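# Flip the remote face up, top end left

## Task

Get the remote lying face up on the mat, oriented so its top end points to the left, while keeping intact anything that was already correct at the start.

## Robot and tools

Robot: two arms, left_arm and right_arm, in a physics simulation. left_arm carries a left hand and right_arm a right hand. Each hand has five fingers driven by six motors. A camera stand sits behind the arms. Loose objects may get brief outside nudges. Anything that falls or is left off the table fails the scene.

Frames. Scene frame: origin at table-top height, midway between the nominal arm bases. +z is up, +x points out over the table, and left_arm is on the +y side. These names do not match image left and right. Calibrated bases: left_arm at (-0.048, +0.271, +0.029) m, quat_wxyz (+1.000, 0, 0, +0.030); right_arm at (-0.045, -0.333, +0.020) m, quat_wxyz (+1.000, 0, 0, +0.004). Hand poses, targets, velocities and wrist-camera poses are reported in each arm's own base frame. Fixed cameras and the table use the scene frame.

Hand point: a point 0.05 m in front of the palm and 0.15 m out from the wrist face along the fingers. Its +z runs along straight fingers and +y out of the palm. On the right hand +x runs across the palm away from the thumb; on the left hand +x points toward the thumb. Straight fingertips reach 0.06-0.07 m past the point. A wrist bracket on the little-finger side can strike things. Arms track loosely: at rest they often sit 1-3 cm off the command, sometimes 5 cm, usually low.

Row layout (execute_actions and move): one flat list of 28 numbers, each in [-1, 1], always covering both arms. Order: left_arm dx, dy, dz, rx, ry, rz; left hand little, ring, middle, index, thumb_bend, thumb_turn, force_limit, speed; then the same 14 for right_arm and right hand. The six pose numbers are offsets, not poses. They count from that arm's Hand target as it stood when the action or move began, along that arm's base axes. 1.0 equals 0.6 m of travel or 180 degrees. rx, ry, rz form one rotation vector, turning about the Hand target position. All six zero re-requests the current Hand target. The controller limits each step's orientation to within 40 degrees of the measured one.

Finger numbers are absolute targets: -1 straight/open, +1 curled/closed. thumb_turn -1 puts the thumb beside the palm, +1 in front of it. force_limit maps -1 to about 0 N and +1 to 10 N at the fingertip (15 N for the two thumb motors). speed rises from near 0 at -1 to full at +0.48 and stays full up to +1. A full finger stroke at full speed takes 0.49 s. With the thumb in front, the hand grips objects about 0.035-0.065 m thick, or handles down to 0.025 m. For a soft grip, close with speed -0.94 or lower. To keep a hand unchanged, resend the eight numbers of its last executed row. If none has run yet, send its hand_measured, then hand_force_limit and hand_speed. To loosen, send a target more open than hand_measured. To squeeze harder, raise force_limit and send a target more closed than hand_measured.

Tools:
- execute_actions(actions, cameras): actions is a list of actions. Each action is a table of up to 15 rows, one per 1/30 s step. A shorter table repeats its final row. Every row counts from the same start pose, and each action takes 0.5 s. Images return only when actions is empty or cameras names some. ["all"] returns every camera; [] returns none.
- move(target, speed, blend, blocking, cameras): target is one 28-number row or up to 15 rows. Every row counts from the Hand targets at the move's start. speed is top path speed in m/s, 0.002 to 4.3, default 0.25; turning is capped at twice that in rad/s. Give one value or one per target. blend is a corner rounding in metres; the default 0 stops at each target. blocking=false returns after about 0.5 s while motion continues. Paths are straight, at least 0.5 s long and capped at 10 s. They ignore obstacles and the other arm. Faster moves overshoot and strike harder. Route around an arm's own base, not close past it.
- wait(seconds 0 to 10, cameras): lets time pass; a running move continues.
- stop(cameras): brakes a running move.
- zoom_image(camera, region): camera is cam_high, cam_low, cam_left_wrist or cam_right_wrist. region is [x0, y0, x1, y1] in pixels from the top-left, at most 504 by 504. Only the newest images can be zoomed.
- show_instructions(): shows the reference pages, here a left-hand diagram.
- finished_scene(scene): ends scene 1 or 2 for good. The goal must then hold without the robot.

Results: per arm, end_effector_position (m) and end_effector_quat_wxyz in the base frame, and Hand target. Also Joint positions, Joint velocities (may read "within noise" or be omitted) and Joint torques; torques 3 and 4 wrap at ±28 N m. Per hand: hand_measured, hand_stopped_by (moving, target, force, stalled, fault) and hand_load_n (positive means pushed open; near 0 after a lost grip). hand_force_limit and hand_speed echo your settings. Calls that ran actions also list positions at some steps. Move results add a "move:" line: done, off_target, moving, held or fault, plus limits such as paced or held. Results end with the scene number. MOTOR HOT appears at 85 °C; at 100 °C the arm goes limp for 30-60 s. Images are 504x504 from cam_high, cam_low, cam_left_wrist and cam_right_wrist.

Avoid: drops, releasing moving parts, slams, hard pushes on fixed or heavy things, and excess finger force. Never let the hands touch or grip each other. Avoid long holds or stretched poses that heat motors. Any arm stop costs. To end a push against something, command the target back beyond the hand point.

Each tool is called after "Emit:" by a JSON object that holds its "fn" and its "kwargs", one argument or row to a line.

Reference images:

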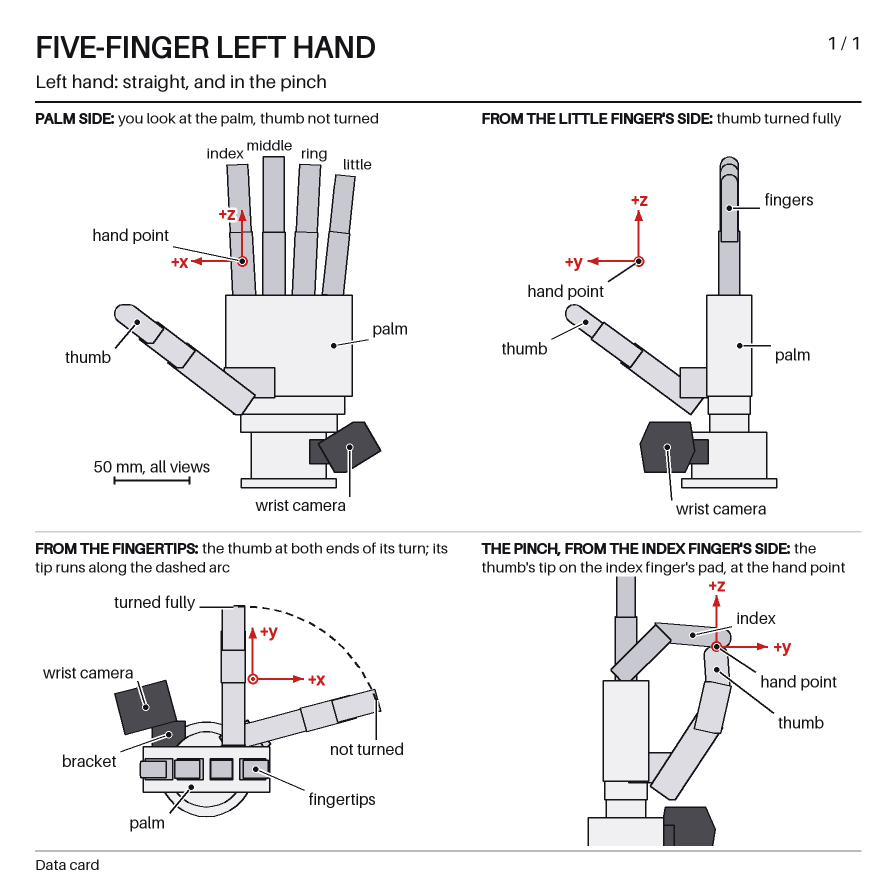

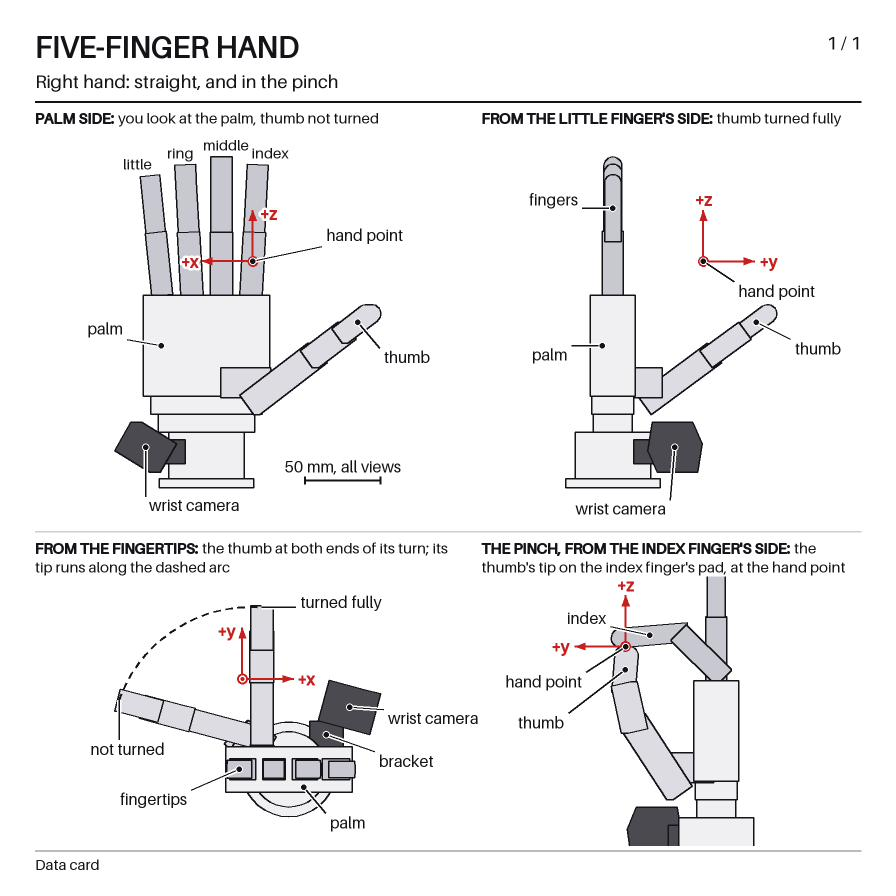

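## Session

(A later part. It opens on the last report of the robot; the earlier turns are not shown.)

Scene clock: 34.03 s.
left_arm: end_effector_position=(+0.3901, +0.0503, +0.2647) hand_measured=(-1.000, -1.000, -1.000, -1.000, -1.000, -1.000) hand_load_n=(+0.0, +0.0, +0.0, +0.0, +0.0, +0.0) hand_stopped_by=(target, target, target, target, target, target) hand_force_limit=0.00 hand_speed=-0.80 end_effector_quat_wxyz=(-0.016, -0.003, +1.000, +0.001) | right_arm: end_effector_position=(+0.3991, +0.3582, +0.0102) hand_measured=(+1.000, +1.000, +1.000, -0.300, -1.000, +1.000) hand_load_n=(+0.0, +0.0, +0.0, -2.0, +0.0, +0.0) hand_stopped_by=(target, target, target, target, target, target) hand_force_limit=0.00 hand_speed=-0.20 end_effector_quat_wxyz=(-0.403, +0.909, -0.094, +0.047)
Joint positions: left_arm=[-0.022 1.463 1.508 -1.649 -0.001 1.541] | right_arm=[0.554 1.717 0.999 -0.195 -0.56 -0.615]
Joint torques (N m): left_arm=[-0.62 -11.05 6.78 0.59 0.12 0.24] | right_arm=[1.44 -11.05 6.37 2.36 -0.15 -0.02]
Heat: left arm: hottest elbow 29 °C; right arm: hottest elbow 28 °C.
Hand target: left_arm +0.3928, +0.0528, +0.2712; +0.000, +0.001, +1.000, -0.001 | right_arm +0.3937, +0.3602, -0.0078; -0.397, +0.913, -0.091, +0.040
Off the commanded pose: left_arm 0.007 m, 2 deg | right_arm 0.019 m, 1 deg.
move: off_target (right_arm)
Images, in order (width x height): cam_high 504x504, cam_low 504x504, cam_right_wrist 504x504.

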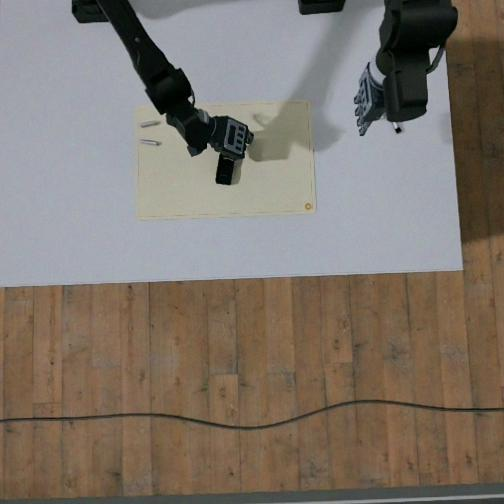

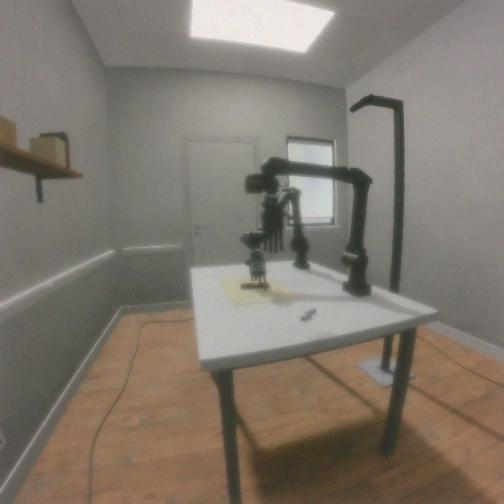

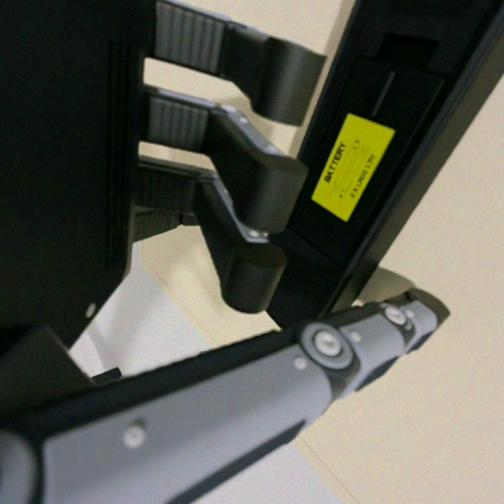

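Emit:
{"fn": "move", "kwargs": {
  "target": [
    [0,0,0,0,0,0,-1,-1,-1,-1,-1,-1,0,-0.8,0,0,0.014,0,0,0,1,1,1,-0.3,-1,1,0,-0.2],
    [0,0,0,0,0,0,-1,-1,-1,-1,-1,-1,0,-0.8,0,0,0.014,0,0,0,1,1,1,0.4,0.2,1,-0.4,-0.9]
  ],
  "cameras": ["cam_high","cam_right_wrist","cam_low"],
  "speed": 0.06
}}

Emit:
{"fn": "zoom_image", "kwargs": {
  "camera": "cam_right_wrist",
  "region": [204, 150, 504, 400]
}}

Emit:
{"fn": "zoom_image", "kwargs": {
  "camera": "cam_low",
  "region": [225, 255, 285, 305]
}}

Emit:
{"fn": "zoom_image", "kwargs": {
  "camera": "cam_high",
  "region": [180, 80, 280, 180]
}}

Scene clock: 37.30 s.
left_arm: end_effector_position=(+0.3901, +0.0503, +0.2647) hand_measured=(-1.000, -1.000, -1.000, -1.000, -1.000, -1.000) hand_load_n=(+0.0, +0.0, +0.0, +0.0, +0.0, +0.0) hand_stopped_by=(target, target, target, target, target, target) hand_force_limit=0.00 hand_speed=-0.80 end_effector_quat_wxyz=(-0.016, -0.003, +1.000, +0.001) | right_arm: end_effector_position=(+0.3994, +0.3580, +0.0101) hand_measured=(+1.000, +1.000, +1.000, +0.118, -0.788, +1.000) hand_load_n=(+0.0, +0.0, +0.0, +5.5, +5.5, -1.0) hand_stopped_by=(target, target, target, force, force, target) hand_force_limit=-0.40 hand_speed=-0.90 end_effector_quat_wxyz=(-0.403, +0.909, -0.094, +0.048)
Joint positions: left_arm=[-0.022 1.463 1.508 -1.649 -0.001 1.541] | right_arm=[0.554 1.717 0.999 -0.195 -0.558 -0.615]
Joint torques (N m): left_arm=[-0.5 -11.11 6.76 0.65 0.12 0.23] | right_arm=[1.49 -12.28 6.83 1.47 -0.17 -0.02]
Heat: left arm: hottest elbow 29 °C; right arm: hottest elbow 28 °C.
Hand target: left_arm +0.3928, +0.0528, +0.2712; +0.000, +0.001, +1.000, -0.001 | right_arm +0.3937, +0.3602, +0.0006; -0.396, +0.913, -0.091, +0.040
Off the commanded pose: left_arm 0.007 m, 2 deg | right_arm 0.011 m, 1 deg.
move: off_target (right_arm); target 2's new numbers were sent with right_arm's hand 0.011 m and 1 deg from that target
Images, in order (width x height): cam_high 504x504, cam_low 504x504, cam_right_wrist 504x504.

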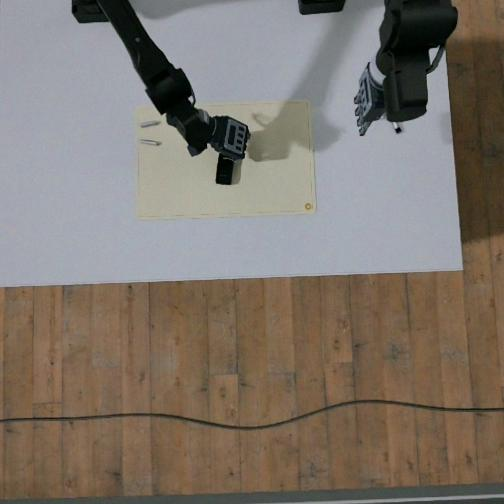

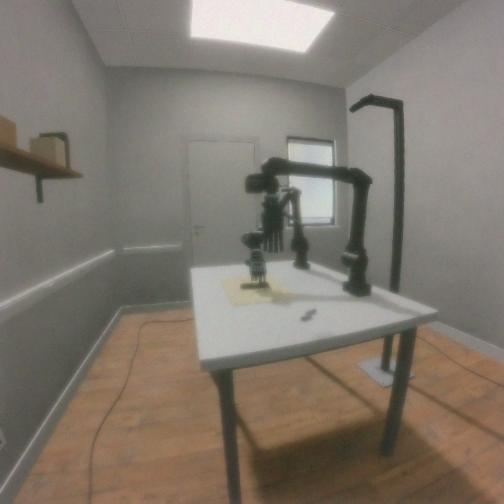

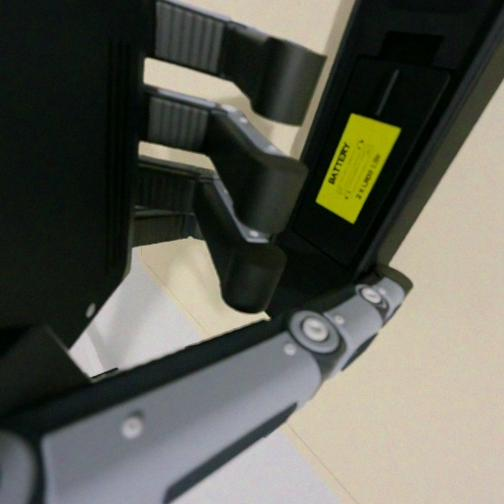

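Scaled by 1.680.

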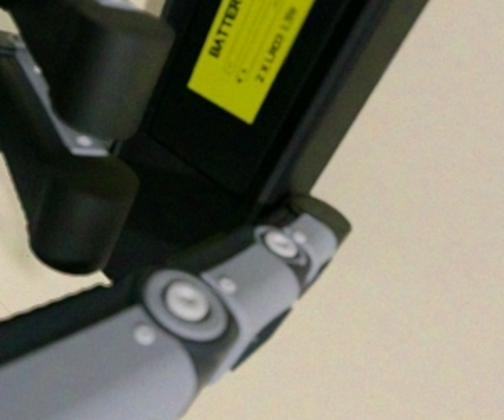

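Scaled by 8.400.

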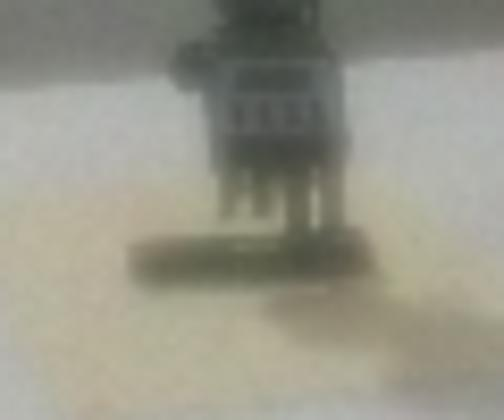

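Scaled by 5.040.

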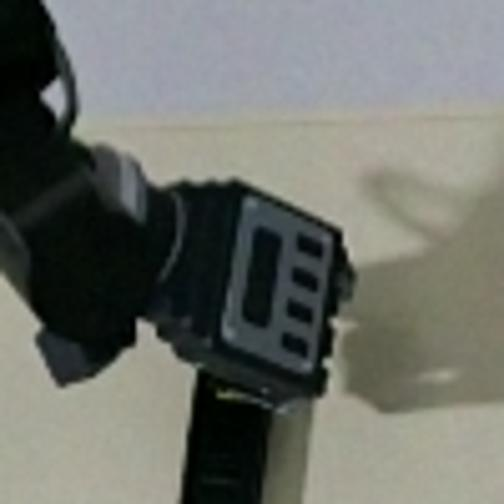

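Emit:
{"fn": "move", "kwargs": {
  "target": [0,0,0,0,0,0,-1,-1,-1,-1,-1,-1,0,-0.8,0,0,0.1,0,0,0,1,1,1,0.4,0.2,1,-0.4,-0.9],
  "cameras": ["cam_high","cam_right_wrist","cam_low"],
  "speed": 0.06
}}

Emit:
{"fn": "zoom_image", "kwargs": {
  "camera": "cam_right_wrist",
  "region": [204, 0, 504, 300]
}}

Emit:
{"fn": "zoom_image", "kwargs": {
  "camera": "cam_low",
  "region": [225, 255, 285, 305]
}}

Emit:
{"fn": "zoom_image", "kwargs": {
  "camera": "cam_high",
  "region": [180, 80, 280, 180]
}}

Scene clock: 39.10 s.
left_arm: end_effector_position=(+0.3901, +0.0503, +0.2647) hand_measured=(-1.000, -1.000, -1.000, -1.000, -1.000, -1.000) hand_load_n=(+0.0, +0.5, +0.0, +0.0, +0.0, +0.0) hand_stopped_by=(target, target, target, target, target, target) hand_force_limit=0.00 hand_speed=-0.80 end_effector_quat_wxyz=(-0.016, -0.003, +1.000, +0.001) | right_arm: end_effector_position=(+0.3751, +0.3428, +0.0296) hand_measured=(+1.000, +1.000, +1.000, +0.118, -0.788, +1.000) hand_load_n=(+0.0, +0.0, +0.0, +4.5, +5.0, -1.5) hand_stopped_by=(target, target, target, force, force, target) hand_force_limit=-0.40 hand_speed=-0.90 end_effector_quat_wxyz=(-0.378, +0.919, -0.108, +0.017)
Joint positions: left_arm=[-0.022 1.463 1.508 -1.649 -0.001 1.541] | right_arm=[0.554 1.651 0.999 -0.347 -0.558 -0.615]
Joint torques (N m): left_arm=[-0.67 -10.99 6.74 0.65 0.12 0.24] | right_arm=[1.49 -14.8 10.97 0.92 -0.25 0]
Heat: left arm: hottest elbow 29 °C; right arm: hottest elbow 28 °C.
Hand target: left_arm +0.3928, +0.0528, +0.2712; +0.000, +0.001, +1.000, -0.001 | right_arm +0.3937, +0.3602, +0.0607; -0.397, +0.913, -0.091, +0.040
Off the commanded pose: left_arm 0.007 m, 2 deg | right_arm 0.040 m, 4 deg.
move: off_target (right_arm)
Images, in order (width x height): cam_high 504x504, cam_low 504x504, cam_right_wrist 504x504.

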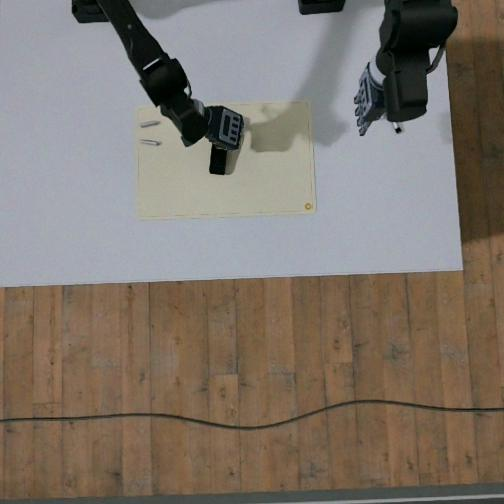

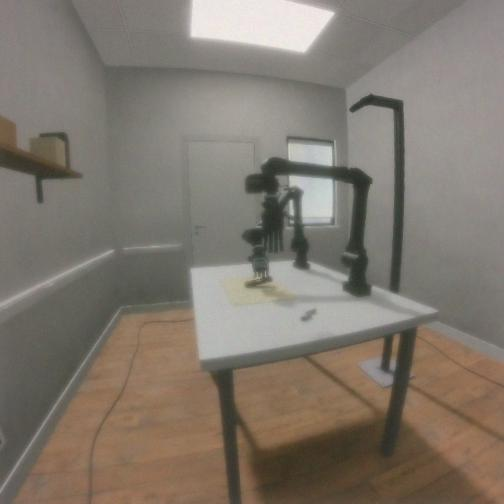

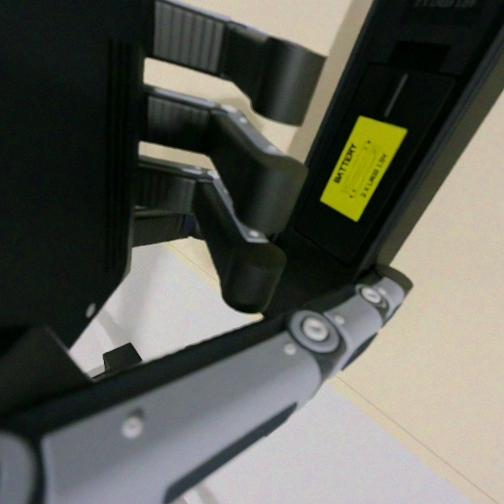

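Scaled by 1.680.

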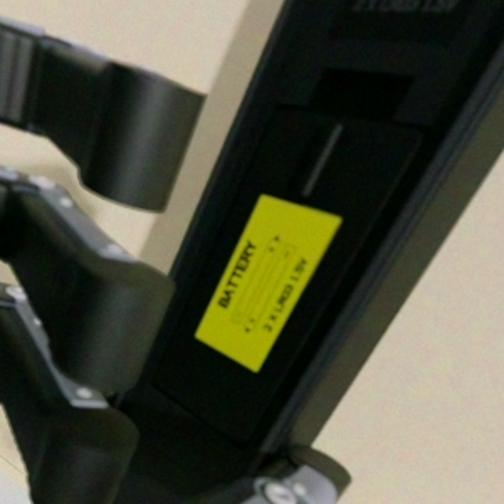

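Scaled by 8.400.

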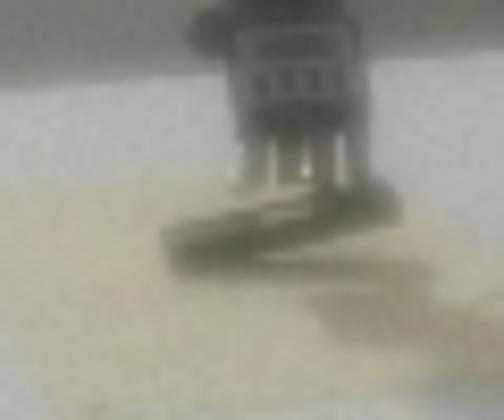

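Scaled by 5.040.

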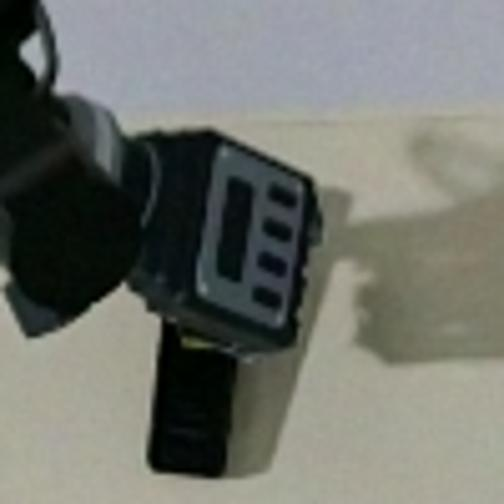

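Emit:
{"fn": "move", "kwargs": {
  "target": [0,0,0,0,0,0,-1,-1,-1,-1,-1,-1,0,-0.8,0,0,0.233,0,0,0,1,1,1,0.4,0.2,1,-0.4,-0.9],
  "cameras": ["cam_high","cam_right_wrist","cam_low"],
  "speed": 0.08
}}

Emit:
{"fn": "zoom_image", "kwargs": {
  "camera": "cam_low",
  "region": [225, 235, 295, 305]
}}

Emit:
{"fn": "zoom_image", "kwargs": {
  "camera": "cam_high",
  "region": [180, 80, 280, 180]
}}

Scene clock: 42.30 s.
left_arm: end_effector_position=(+0.3901, +0.0503, +0.2647) hand_measured=(-1.000, -1.000, -1.000, -1.000, -1.000, -1.000) hand_load_n=(+0.0, +0.0, +0.0, +0.0, +0.0, +0.0) hand_stopped_by=(target, target, target, target, target, target) hand_force_limit=0.00 hand_speed=-0.80 end_effector_quat_wxyz=(-0.016, -0.003, +1.000, +0.001) | right_arm: end_effector_position=(+0.3804, +0.3460, +0.1631) hand_measured=(+1.000, +1.000, +1.000, +0.118, -0.788, +1.000) hand_load_n=(+0.0, +0.0, +0.0, +4.0, +4.5, +0.0) hand_stopped_by=(target, target, target, force, force, target) hand_force_limit=-0.40 hand_speed=-0.90 end_effector_quat_wxyz=(-0.376, +0.920, -0.109, +0.015)
Joint positions: left_arm=[-0.022 1.463 1.508 -1.649 -0.001 1.541] | right_arm=[0.554 1.506 1.219 -0.719 -0.557 -0.615]
Joint torques (N m): left_arm=[-0.62 -10.99 6.76 0.61 0.11 0.23] | right_arm=[1.49 -14.1 12.9 1.05 -0.28 0]
Heat: left arm: hottest elbow 29 °C; right arm: hottest elbow 28 °C.
Hand target: left_arm +0.3928, +0.0528, +0.2712; +0.000, +0.001, +1.000, -0.001 | right_arm +0.3938, +0.3602, +0.2004; -0.397, +0.913, -0.091, +0.040
Off the commanded pose: left_arm 0.007 m, 2 deg | right_arm 0.042 m, 4 deg.
move: off_target (right_arm)
Images, in order (width x height): cam_high 504x504, cam_low 504x504, cam_right_wrist 504x504.

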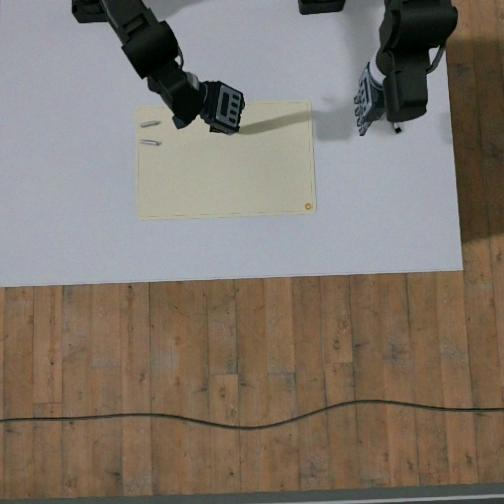

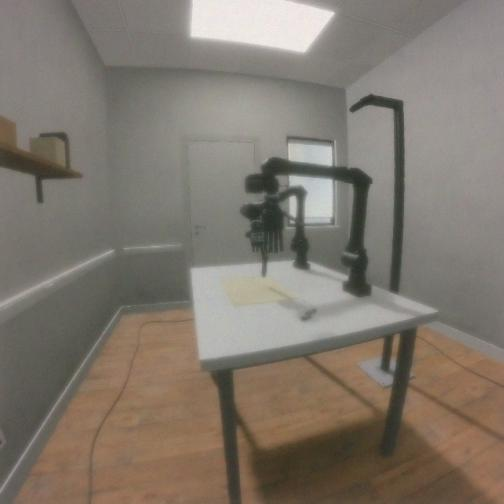

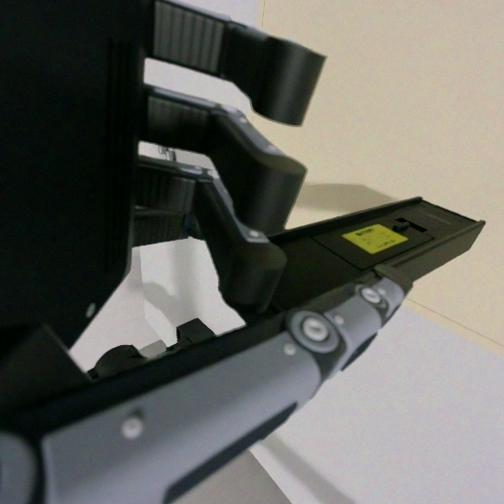

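Scaled by 7.200.

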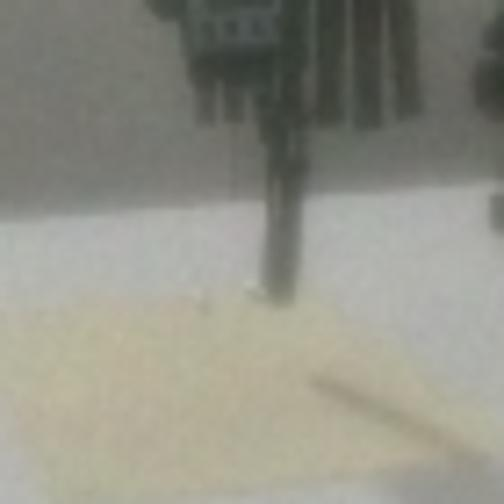

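Scaled by 5.040.

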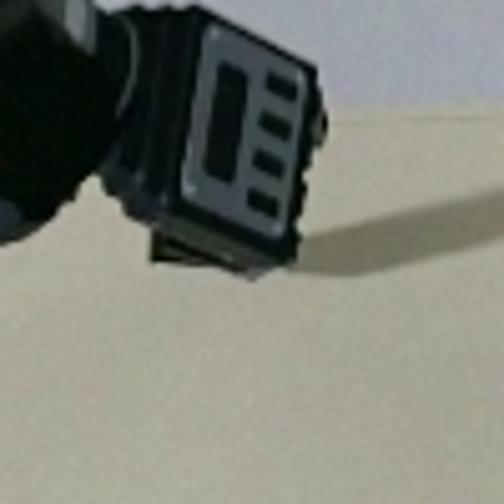

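Emit:
{"fn": "move", "kwargs": {
  "target": [0,0,0,0,0,0,-1,-1,-1,-1,-1,-1,0,-0.8,0.09,0.065,0.05,0,0,-0.4367,1,1,1,0.4,0.2,1,-0.4,-0.9],
  "cameras": ["cam_high","cam_right_wrist","cam_low"],
  "speed": 0.2
}}

Emit:
{"fn": "zoom_image", "kwargs": {
  "camera": "cam_low",
  "region": [215, 225, 295, 305]
}}

Emit:
{"fn": "zoom_image", "kwargs": {
  "camera": "cam_high",
  "region": [180, 80, 280, 180]
}}

Scene clock: 47.93 s.
left_arm: end_effector_position=(+0.3901, +0.0503, +0.2647) hand_measured=(-1.000, -1.000, -1.000, -1.000, -1.000, -1.000) hand_load_n=(+0.0, +0.0, +0.0, +0.0, +0.0, +0.0) hand_stopped_by=(target, target, target, target, target, target) hand_force_limit=0.00 hand_speed=-0.80 end_effector_quat_wxyz=(-0.016, -0.003, +1.000, +0.001) | right_arm: end_effector_position=(+0.4387, +0.3770, +0.2054) hand_measured=(+1.000, +1.000, +1.000, +0.118, -0.788, +1.000) hand_load_n=(+0.0, +0.0, +0.0, +4.5, +4.5, +0.0) hand_stopped_by=(target, target, target, force, force, target) hand_force_limit=-0.40 hand_speed=-0.90 end_effector_quat_wxyz=(-0.258, +0.656, -0.649, +0.284)
Joint positions: left_arm=[-0.022 1.463 1.508 -1.649 -0.001 1.541] | right_arm=[0.801 1.532 1.364 -0.814 0.558 0.616]
Joint torques (N m): left_arm=[-0.62 -11.05 6.76 0.64 0.12 0.23] | right_arm=[2.02 -11.87 13.45 1.1 0.62 0.17]
Heat: left arm: hottest elbow 29 °C; right arm: hottest elbow 30 °C.
Hand target: left_arm +0.3928, +0.0528, +0.2712; +0.000, +0.001, +1.000, -0.001 | right_arm +0.4478, +0.3991, +0.2303; -0.281, +0.648, -0.649, +0.282
Off the commanded pose: left_arm 0.007 m, 2 deg | right_arm 0.035 m, 3 deg.
move: off_target (right_arm)
Images, in order (width x height): cam_high 504x504, cam_low 504x504, cam_right_wrist 504x504.

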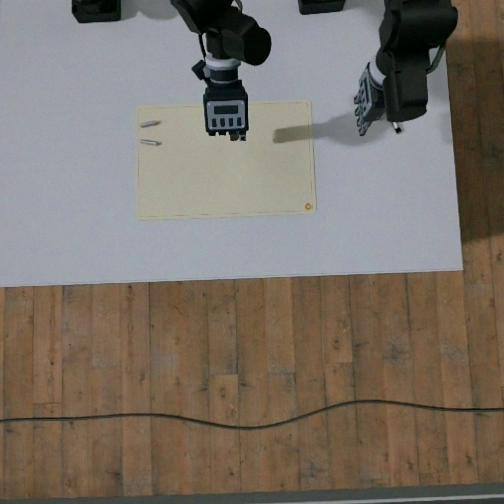

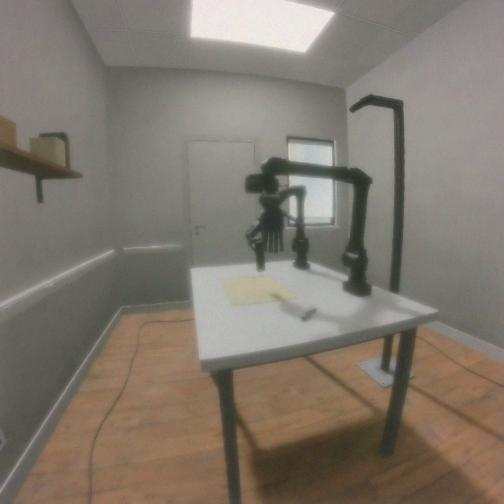

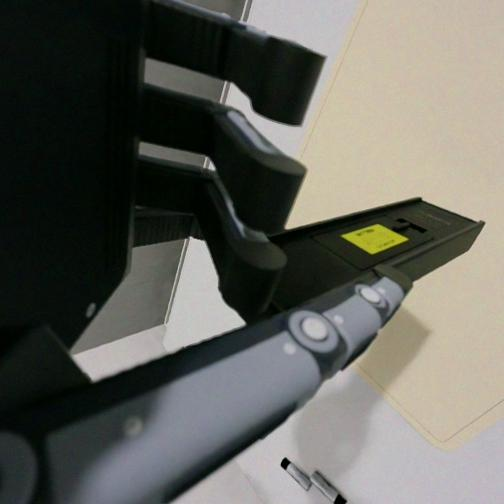

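Scaled by 6.300.

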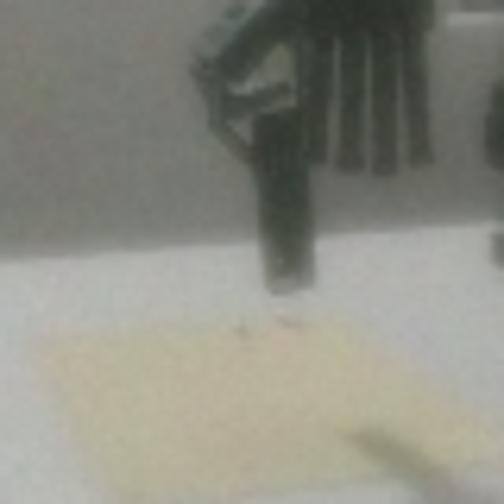

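Scaled by 5.040.

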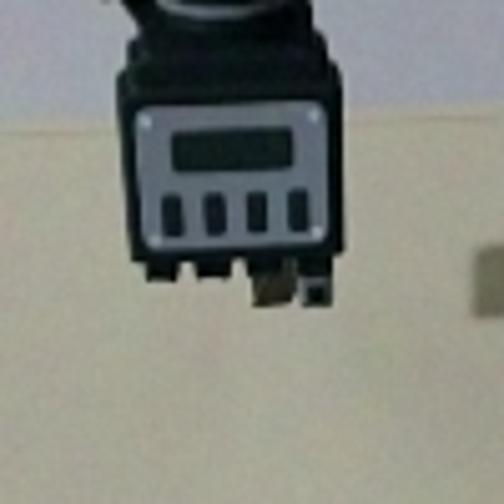

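Emit:
{"fn": "move", "kwargs": {
  "target": [0,0,0,0,0,0,-1,-1,-1,-1,-1,-1,0,-0.8,0,0.03,-0.125,0,0,0,1,1,1,0.4,0.2,1,-0.4,-0.9],
  "cameras": ["cam_high","cam_right_wrist","cam_low"],
  "speed": 0.1
}}

Emit:
{"fn": "zoom_image", "kwargs": {
  "camera": "cam_low",
  "region": [215, 225, 295, 305]
}}

Emit:
{"fn": "zoom_image", "kwargs": {
  "camera": "cam_high",
  "region": [180, 80, 280, 180]
}}

Scene clock: 49.73 s.
left_arm: end_effector_position=(+0.3901, +0.0503, +0.2647) hand_measured=(-1.000, -1.000, -1.000, -1.000, -1.000, -1.000) hand_load_n=(+0.0, +0.0, +0.0, +0.0, -0.5, +0.0) hand_stopped_by=(target, target, target, target, target, target) hand_force_limit=0.00 hand_speed=-0.80 end_effector_quat_wxyz=(-0.016, -0.003, +1.000, +0.001) | right_arm: end_effector_position=(+0.4488, +0.4047, +0.1553) hand_measured=(+1.000, +1.000, +1.000, +0.118, -0.788, +1.000) hand_load_n=(+0.0, +0.0, +0.0, +4.0, +4.5, +0.0) hand_stopped_by=(target, target, target, force, force, target) hand_force_limit=-0.40 hand_speed=-0.90 end_effector_quat_wxyz=(-0.270, +0.651, -0.650, +0.285)
Joint positions: left_arm=[-0.022 1.463 1.508 -1.649 -0.001 1.541] | right_arm=[0.825 1.618 1.324 -0.673 0.573 0.64]
Joint torques (N m): left_arm=[-0.56 -10.99 6.79 0.61 0.11 0.23] | right_arm=[2.08 -13.39 8.81 2.3 0.63 0.16]
Heat: left arm: hottest elbow 29 °C; right arm: hottest elbow 30 °C.
Hand target: left_arm +0.3928, +0.0528, +0.2712; +0.000, +0.001, +1.000, -0.001 | right_arm +0.4476, +0.4172, +0.1554; -0.281, +0.648, -0.649, +0.282
Off the commanded pose: left_arm 0.007 m, 2 deg | right_arm 0.012 m, 1 deg.
move: off_target (right_arm)
Images, in order (width x height): cam_high 504x504, cam_low 504x504, cam_right_wrist 504x504.

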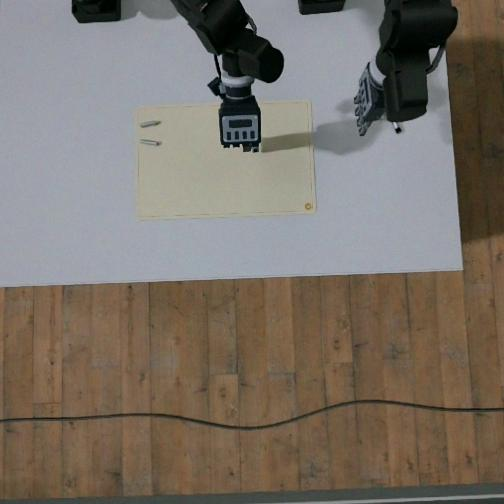

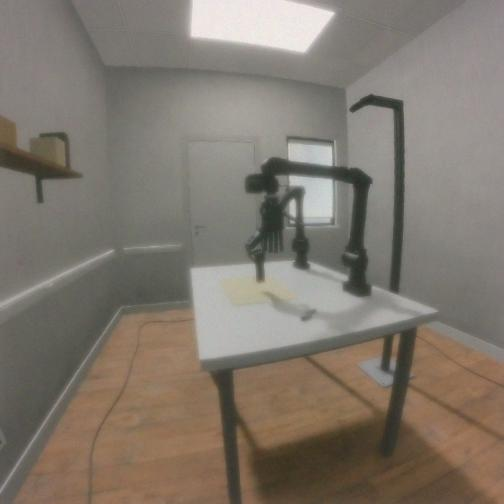

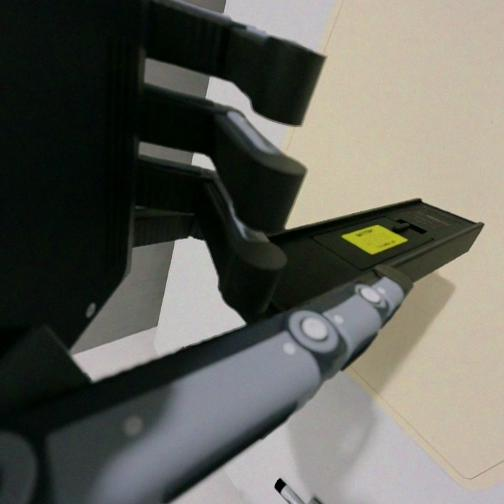

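Scaled by 6.300.

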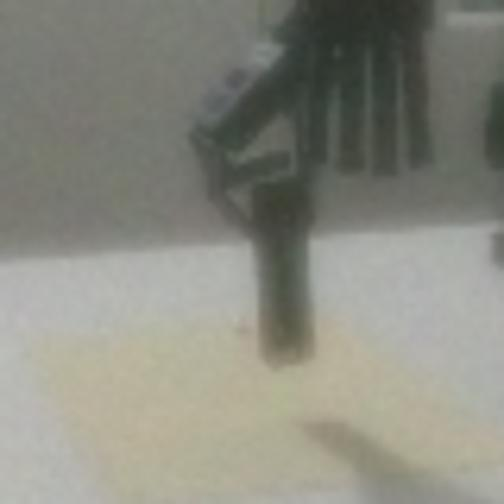

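Scaled by 5.040.

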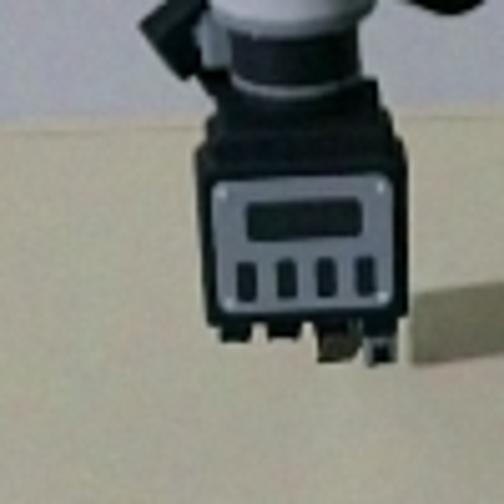

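Emit:
{"fn": "move", "kwargs": {
  "target": [0,0,0,0,0,0,-1,-1,-1,-1,-1,-1,0,-0.8,0,0.0,-0.055,0,0,0,1,1,1,0.4,0.2,1,-0.4,-0.9],
  "cameras": ["cam_high","cam_right_wrist","cam_low"],
  "speed": 0.06
}}

Emit:
{"fn": "zoom_image", "kwargs": {
  "camera": "cam_low",
  "region": [215, 225, 295, 305]
}}

Scene clock: 51.23 s.
left_arm: end_effector_position=(+0.3901, +0.0503, +0.2647) hand_measured=(-1.000, -1.000, -1.000, -1.000, -1.000, -1.000) hand_load_n=(+0.0, +0.0, +0.0, +0.0, +0.0, +0.0) hand_stopped_by=(target, target, target, target, target, target) hand_force_limit=0.00 hand_speed=-0.80 end_effector_quat_wxyz=(-0.016, -0.003, +1.000, +0.001) | right_arm: end_effector_position=(+0.4495, +0.4054, +0.1248) hand_measured=(+1.000, +1.000, +1.000, +0.118, -0.788, +1.000) hand_load_n=(+0.5, +0.0, +0.0, +4.0, +4.5, +0.0) hand_stopped_by=(target, target, target, force, force, target) hand_force_limit=-0.40 hand_speed=-0.90 end_effector_quat_wxyz=(-0.272, +0.650, -0.650, +0.285)
Joint positions: left_arm=[-0.022 1.463 1.508 -1.649 -0.001 1.541] | right_arm=[0.825 1.644 1.27 -0.589 0.573 0.64]
Joint torques (N m): left_arm=[-0.73 -11.11 6.78 0.68 0.11 0.23] | right_arm=[2.02 -13.33 8.46 2.32 0.63 0.15]
Heat: left arm: hottest elbow 29 °C; right arm: hottest elbow 30 °C.
Hand target: left_arm +0.3928, +0.0528, +0.2712; +0.000, +0.001, +1.000, -0.001 | right_arm +0.4477, +0.4172, +0.1223; -0.281, +0.648, -0.649, +0.282
Off the commanded pose: left_arm 0.007 m, 2 deg | right_arm 0.012 m, 1 deg.
move: off_target (right_arm)
Images, in order (width x height): cam_high 504x504, cam_low 504x504, cam_right_wrist 504x504.

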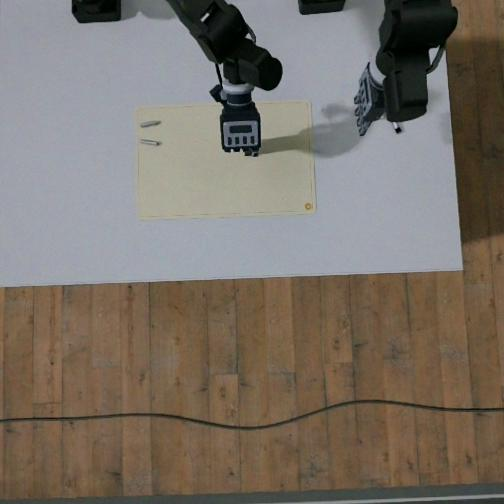

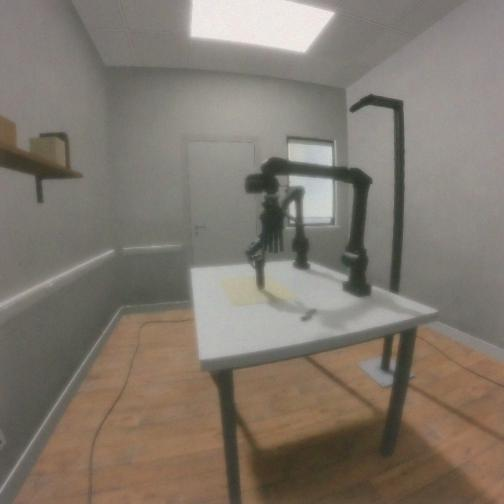

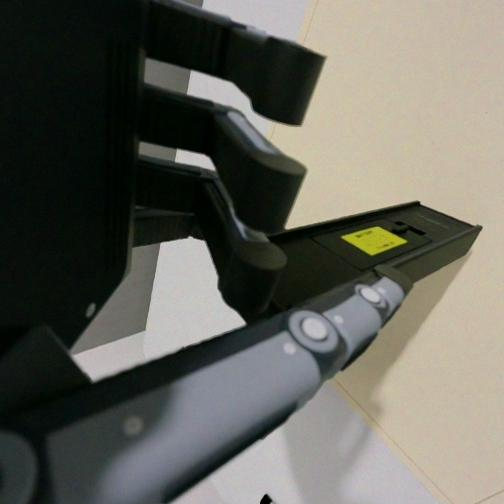

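Scaled by 6.300.

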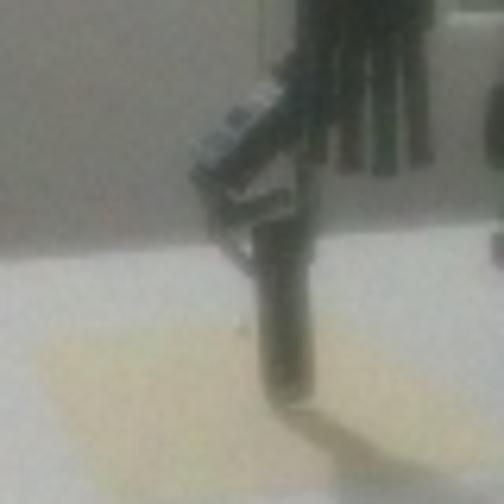

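Emit:
{"fn": "move", "kwargs": {
  "target": [
    [0,0,0,0,0,0,-1,-1,-1,-1,-1,-1,0,-0.8,0,-0.033,-0.017,0,0,0,1,1,1,0.4,0.2,1,-0.4,-0.9],
    [0,0,0,0,0,0,-1,-1,-1,-1,-1,-1,0,-0.8,0,-0.08,-0.035,0,0,0,1,1,1,0.4,0.2,1,-0.4,-0.9]
  ],
  "cameras": ["cam_high","cam_right_wrist","cam_low"],
  "speed": 0.06,
  "blend": 0.02
}}

Emit:
{"fn": "zoom_image", "kwargs": {
  "camera": "cam_low",
  "region": [215, 225, 295, 305]
}}

Emit:
{"fn": "zoom_image", "kwargs": {
  "camera": "cam_high",
  "region": [180, 80, 280, 180]
}}

Scene clock: 62.90 s.
left_arm: end_effector_position=(+0.3901, +0.0503, +0.2647) hand_measured=(-1.000, -1.000, -1.000, -1.000, -1.000, -1.000) hand_load_n=(+0.0, +0.0, +0.0, +0.0, +0.0, +0.0) hand_stopped_by=(target, target, target, target, target, target) hand_force_limit=0.00 hand_speed=-0.80 end_effector_quat_wxyz=(-0.016, -0.003, +1.000, +0.001) | right_arm: end_effector_position=(+0.4470, +0.3811, +0.1138) hand_measured=(+1.000, +1.000, +1.000, +0.118, -0.788, +1.000) hand_load_n=(+0.5, +0.0, +0.0, +3.0, +5.0, -0.5) hand_stopped_by=(target, target, target, force, force, target) hand_force_limit=-0.40 hand_speed=-0.90 end_effector_quat_wxyz=(-0.294, +0.644, -0.649, +0.280)
Joint positions: left_arm=[-0.022 1.463 1.508 -1.649 -0.001 1.541] | right_arm=[0.791 1.587 1.15 -0.463 0.542 0.606]
Joint torques (N m): left_arm=[-0.56 -11.11 6.75 0.66 0.11 0.24] | right_arm=[-0.85 -12.81 6.68 1.84 0.26 -0.15]
Heat: left arm: hottest elbow 30 °C; right arm: hottest elbow 30 °C.
Hand target: left_arm +0.3928, +0.0528, +0.2712; +0.000, +0.001, +1.000, -0.001 | right_arm +0.4476, +0.3691, +0.1013; -0.281, +0.648, -0.649, +0.282
Off the commanded pose: left_arm 0.007 m, 2 deg | right_arm 0.017 m, 2 deg.
move: off_target (right_arm); blend cut to 0.0111 m at target 1
Images, in order (width x height): cam_high 504x504, cam_low 504x504, cam_right_wrist 504x504.

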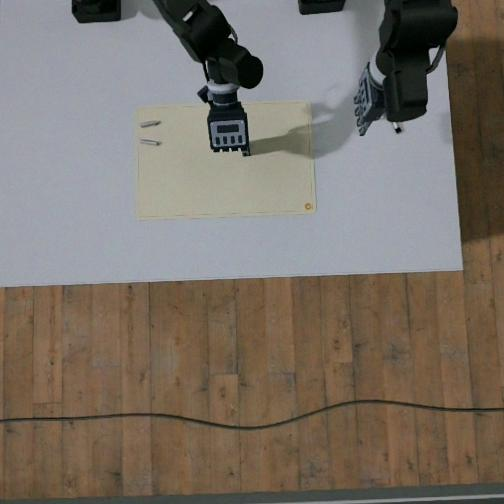

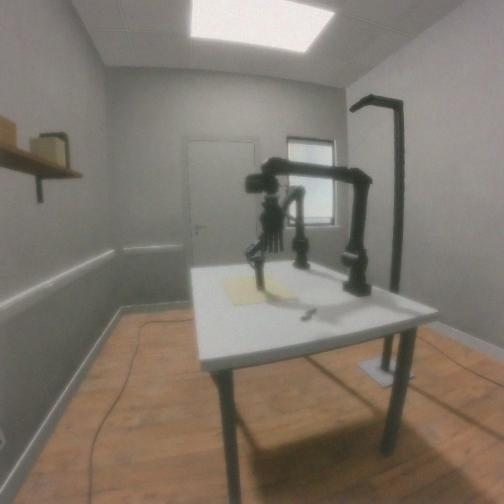

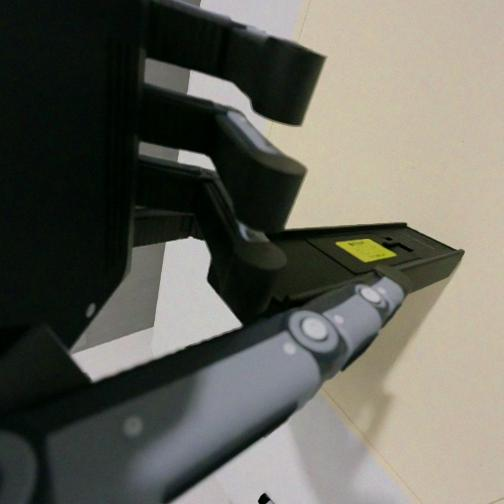

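Scaled by 6.300.

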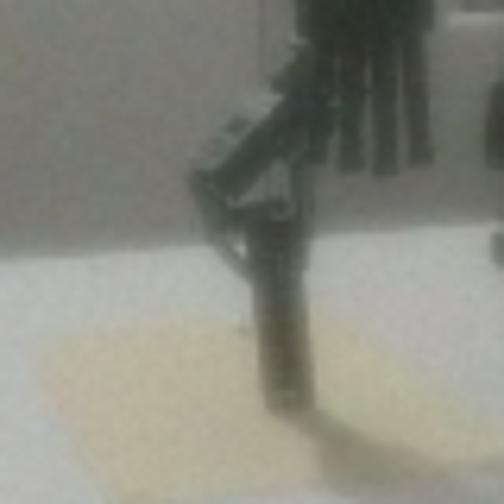

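Scaled by 5.040.

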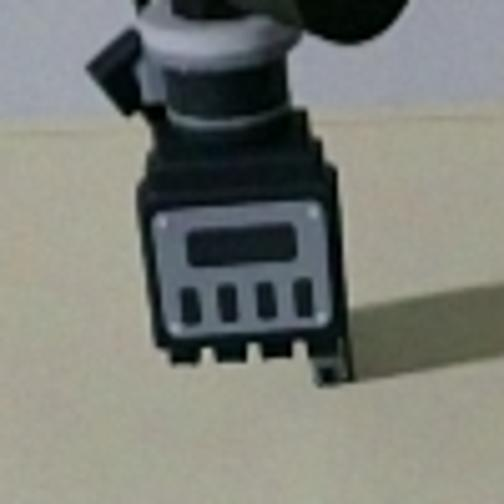

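Emit:
{"fn": "move", "kwargs": {
  "target": [
    [0,0,0,0,0,0,-1,-1,-1,-1,-1,-1,0,-0.8,0,-0.1,-0.05,0,0,0,1,1,1,0.4,0.2,1,-0.4,-0.9],
    [0,0,0,0,0,0,-1,-1,-1,-1,-1,-1,0,-0.8,0,-0.145,-0.1,0,0,0,1,1,1,0.4,0.2,1,-0.4,-0.9]
  ],
  "cameras": ["cam_high","cam_right_wrist","cam_low"],
  "speed": 0.08,
  "blend": 0.01
}}

Emit:
{"fn": "zoom_image", "kwargs": {
  "camera": "cam_low",
  "region": [215, 225, 295, 305]
}}

Emit:
{"fn": "zoom_image", "kwargs": {
  "camera": "cam_high",
  "region": [180, 80, 280, 180]
}}

Scene clock: 65.27 s.
left_arm: end_effector_position=(+0.3901, +0.0503, +0.2647) hand_measured=(-1.000, -1.000, -1.000, -1.000, -1.000, -1.000) hand_load_n=(+0.0, +0.0, +0.0, +0.0, +0.0, +0.0) hand_stopped_by=(target, target, target, target, target, target) hand_force_limit=0.00 hand_speed=-0.80 end_effector_quat_wxyz=(-0.016, -0.003, +1.000, +0.001) | right_arm: end_effector_position=(+0.4411, +0.2866, +0.0402) hand_measured=(+1.000, +1.000, +1.000, +0.118, -0.786, +1.000) hand_load_n=(+0.0, +0.0, +0.5, +0.0, +0.0, +0.0) hand_stopped_by=(target, target, target, force, force, target) hand_force_limit=-0.40 hand_speed=-0.90 end_effector_quat_wxyz=(-0.277, +0.653, -0.648, +0.279)
Joint positions: left_arm=[-0.022 1.463 1.508 -1.649 -0.001 1.541] | right_arm=[0.644 1.545 0.879 -0.209 0.449 0.47]
Joint torques (N m): left_arm=[-0.56 -11.11 6.76 0.68 0.12 0.23] | right_arm=[-0.79 -11.34 7.09 2.48 0.24 -0.05]
Heat: left arm: hottest elbow 30 °C; right arm: hottest elbow 30 °C.
Hand target: left_arm +0.3928, +0.0528, +0.2712; +0.000, +0.001, +1.000, -0.001 | right_arm +0.4477, +0.2823, +0.0414; -0.282, +0.648, -0.649, +0.282
Off the commanded pose: left_arm 0.007 m, 2 deg | right_arm 0.008 m, 1 deg.
move: done
Images, in order (width x height): cam_high 504x504, cam_low 504x504, cam_right_wrist 504x504.

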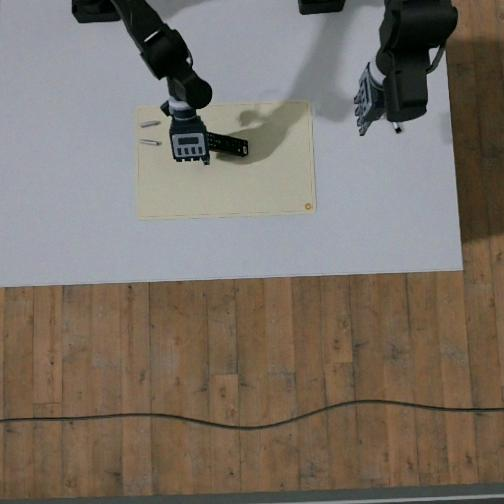

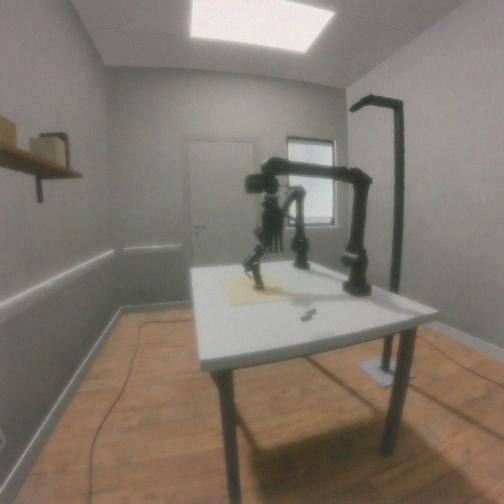

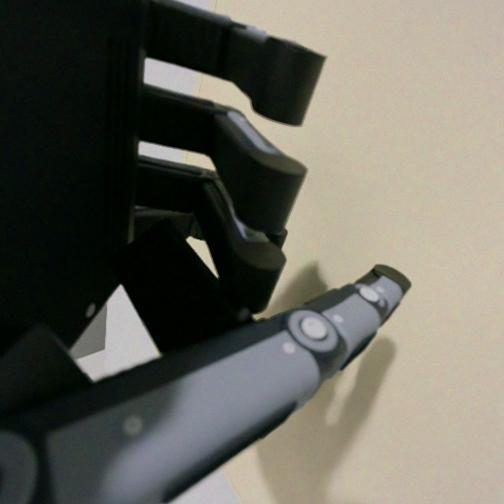

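Scaled by 6.300.

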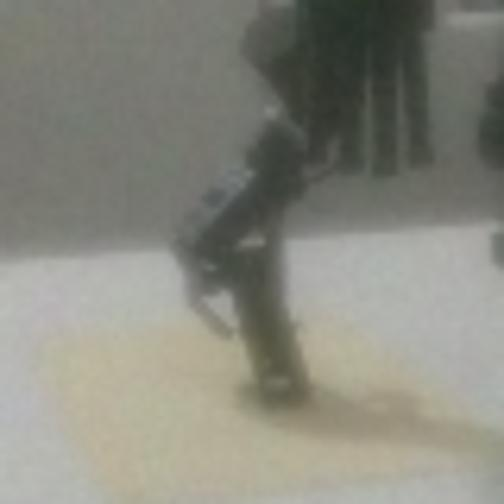

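Scaled by 5.040.

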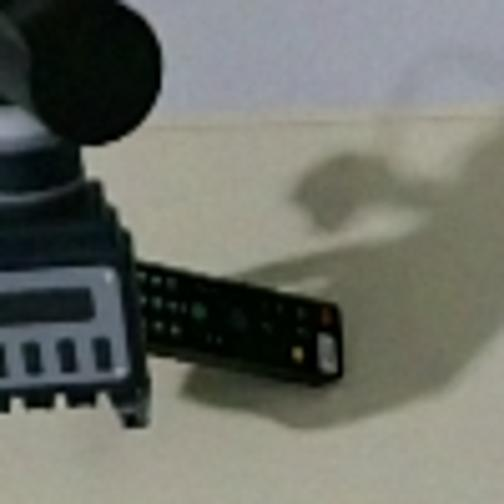

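Emit:
{"fn": "zoom_image", "kwargs": {
  "camera": "cam_right_wrist",
  "region": [100, 180, 420, 420]
}}

Emit:
{"fn": "zoom_image", "kwargs": {
  "camera": "cam_low",
  "region": [235, 255, 275, 295]
}}

Scaled by 1.575.

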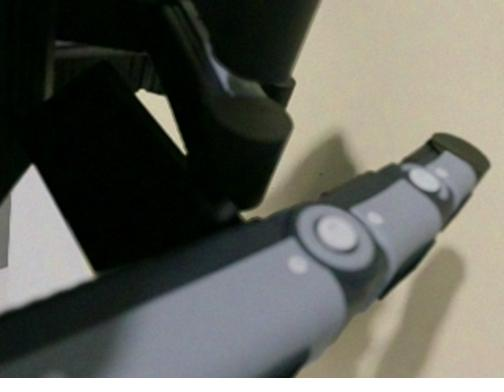

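Scaled by 12.600.

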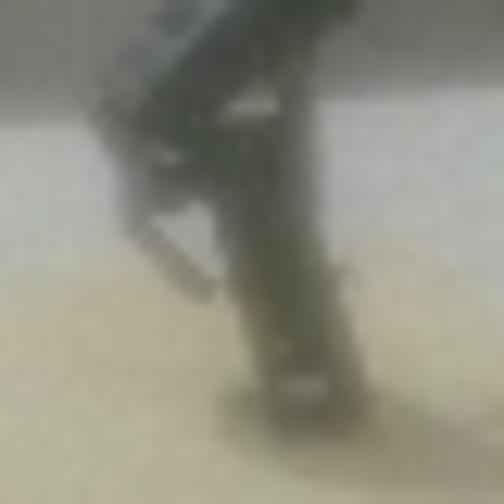

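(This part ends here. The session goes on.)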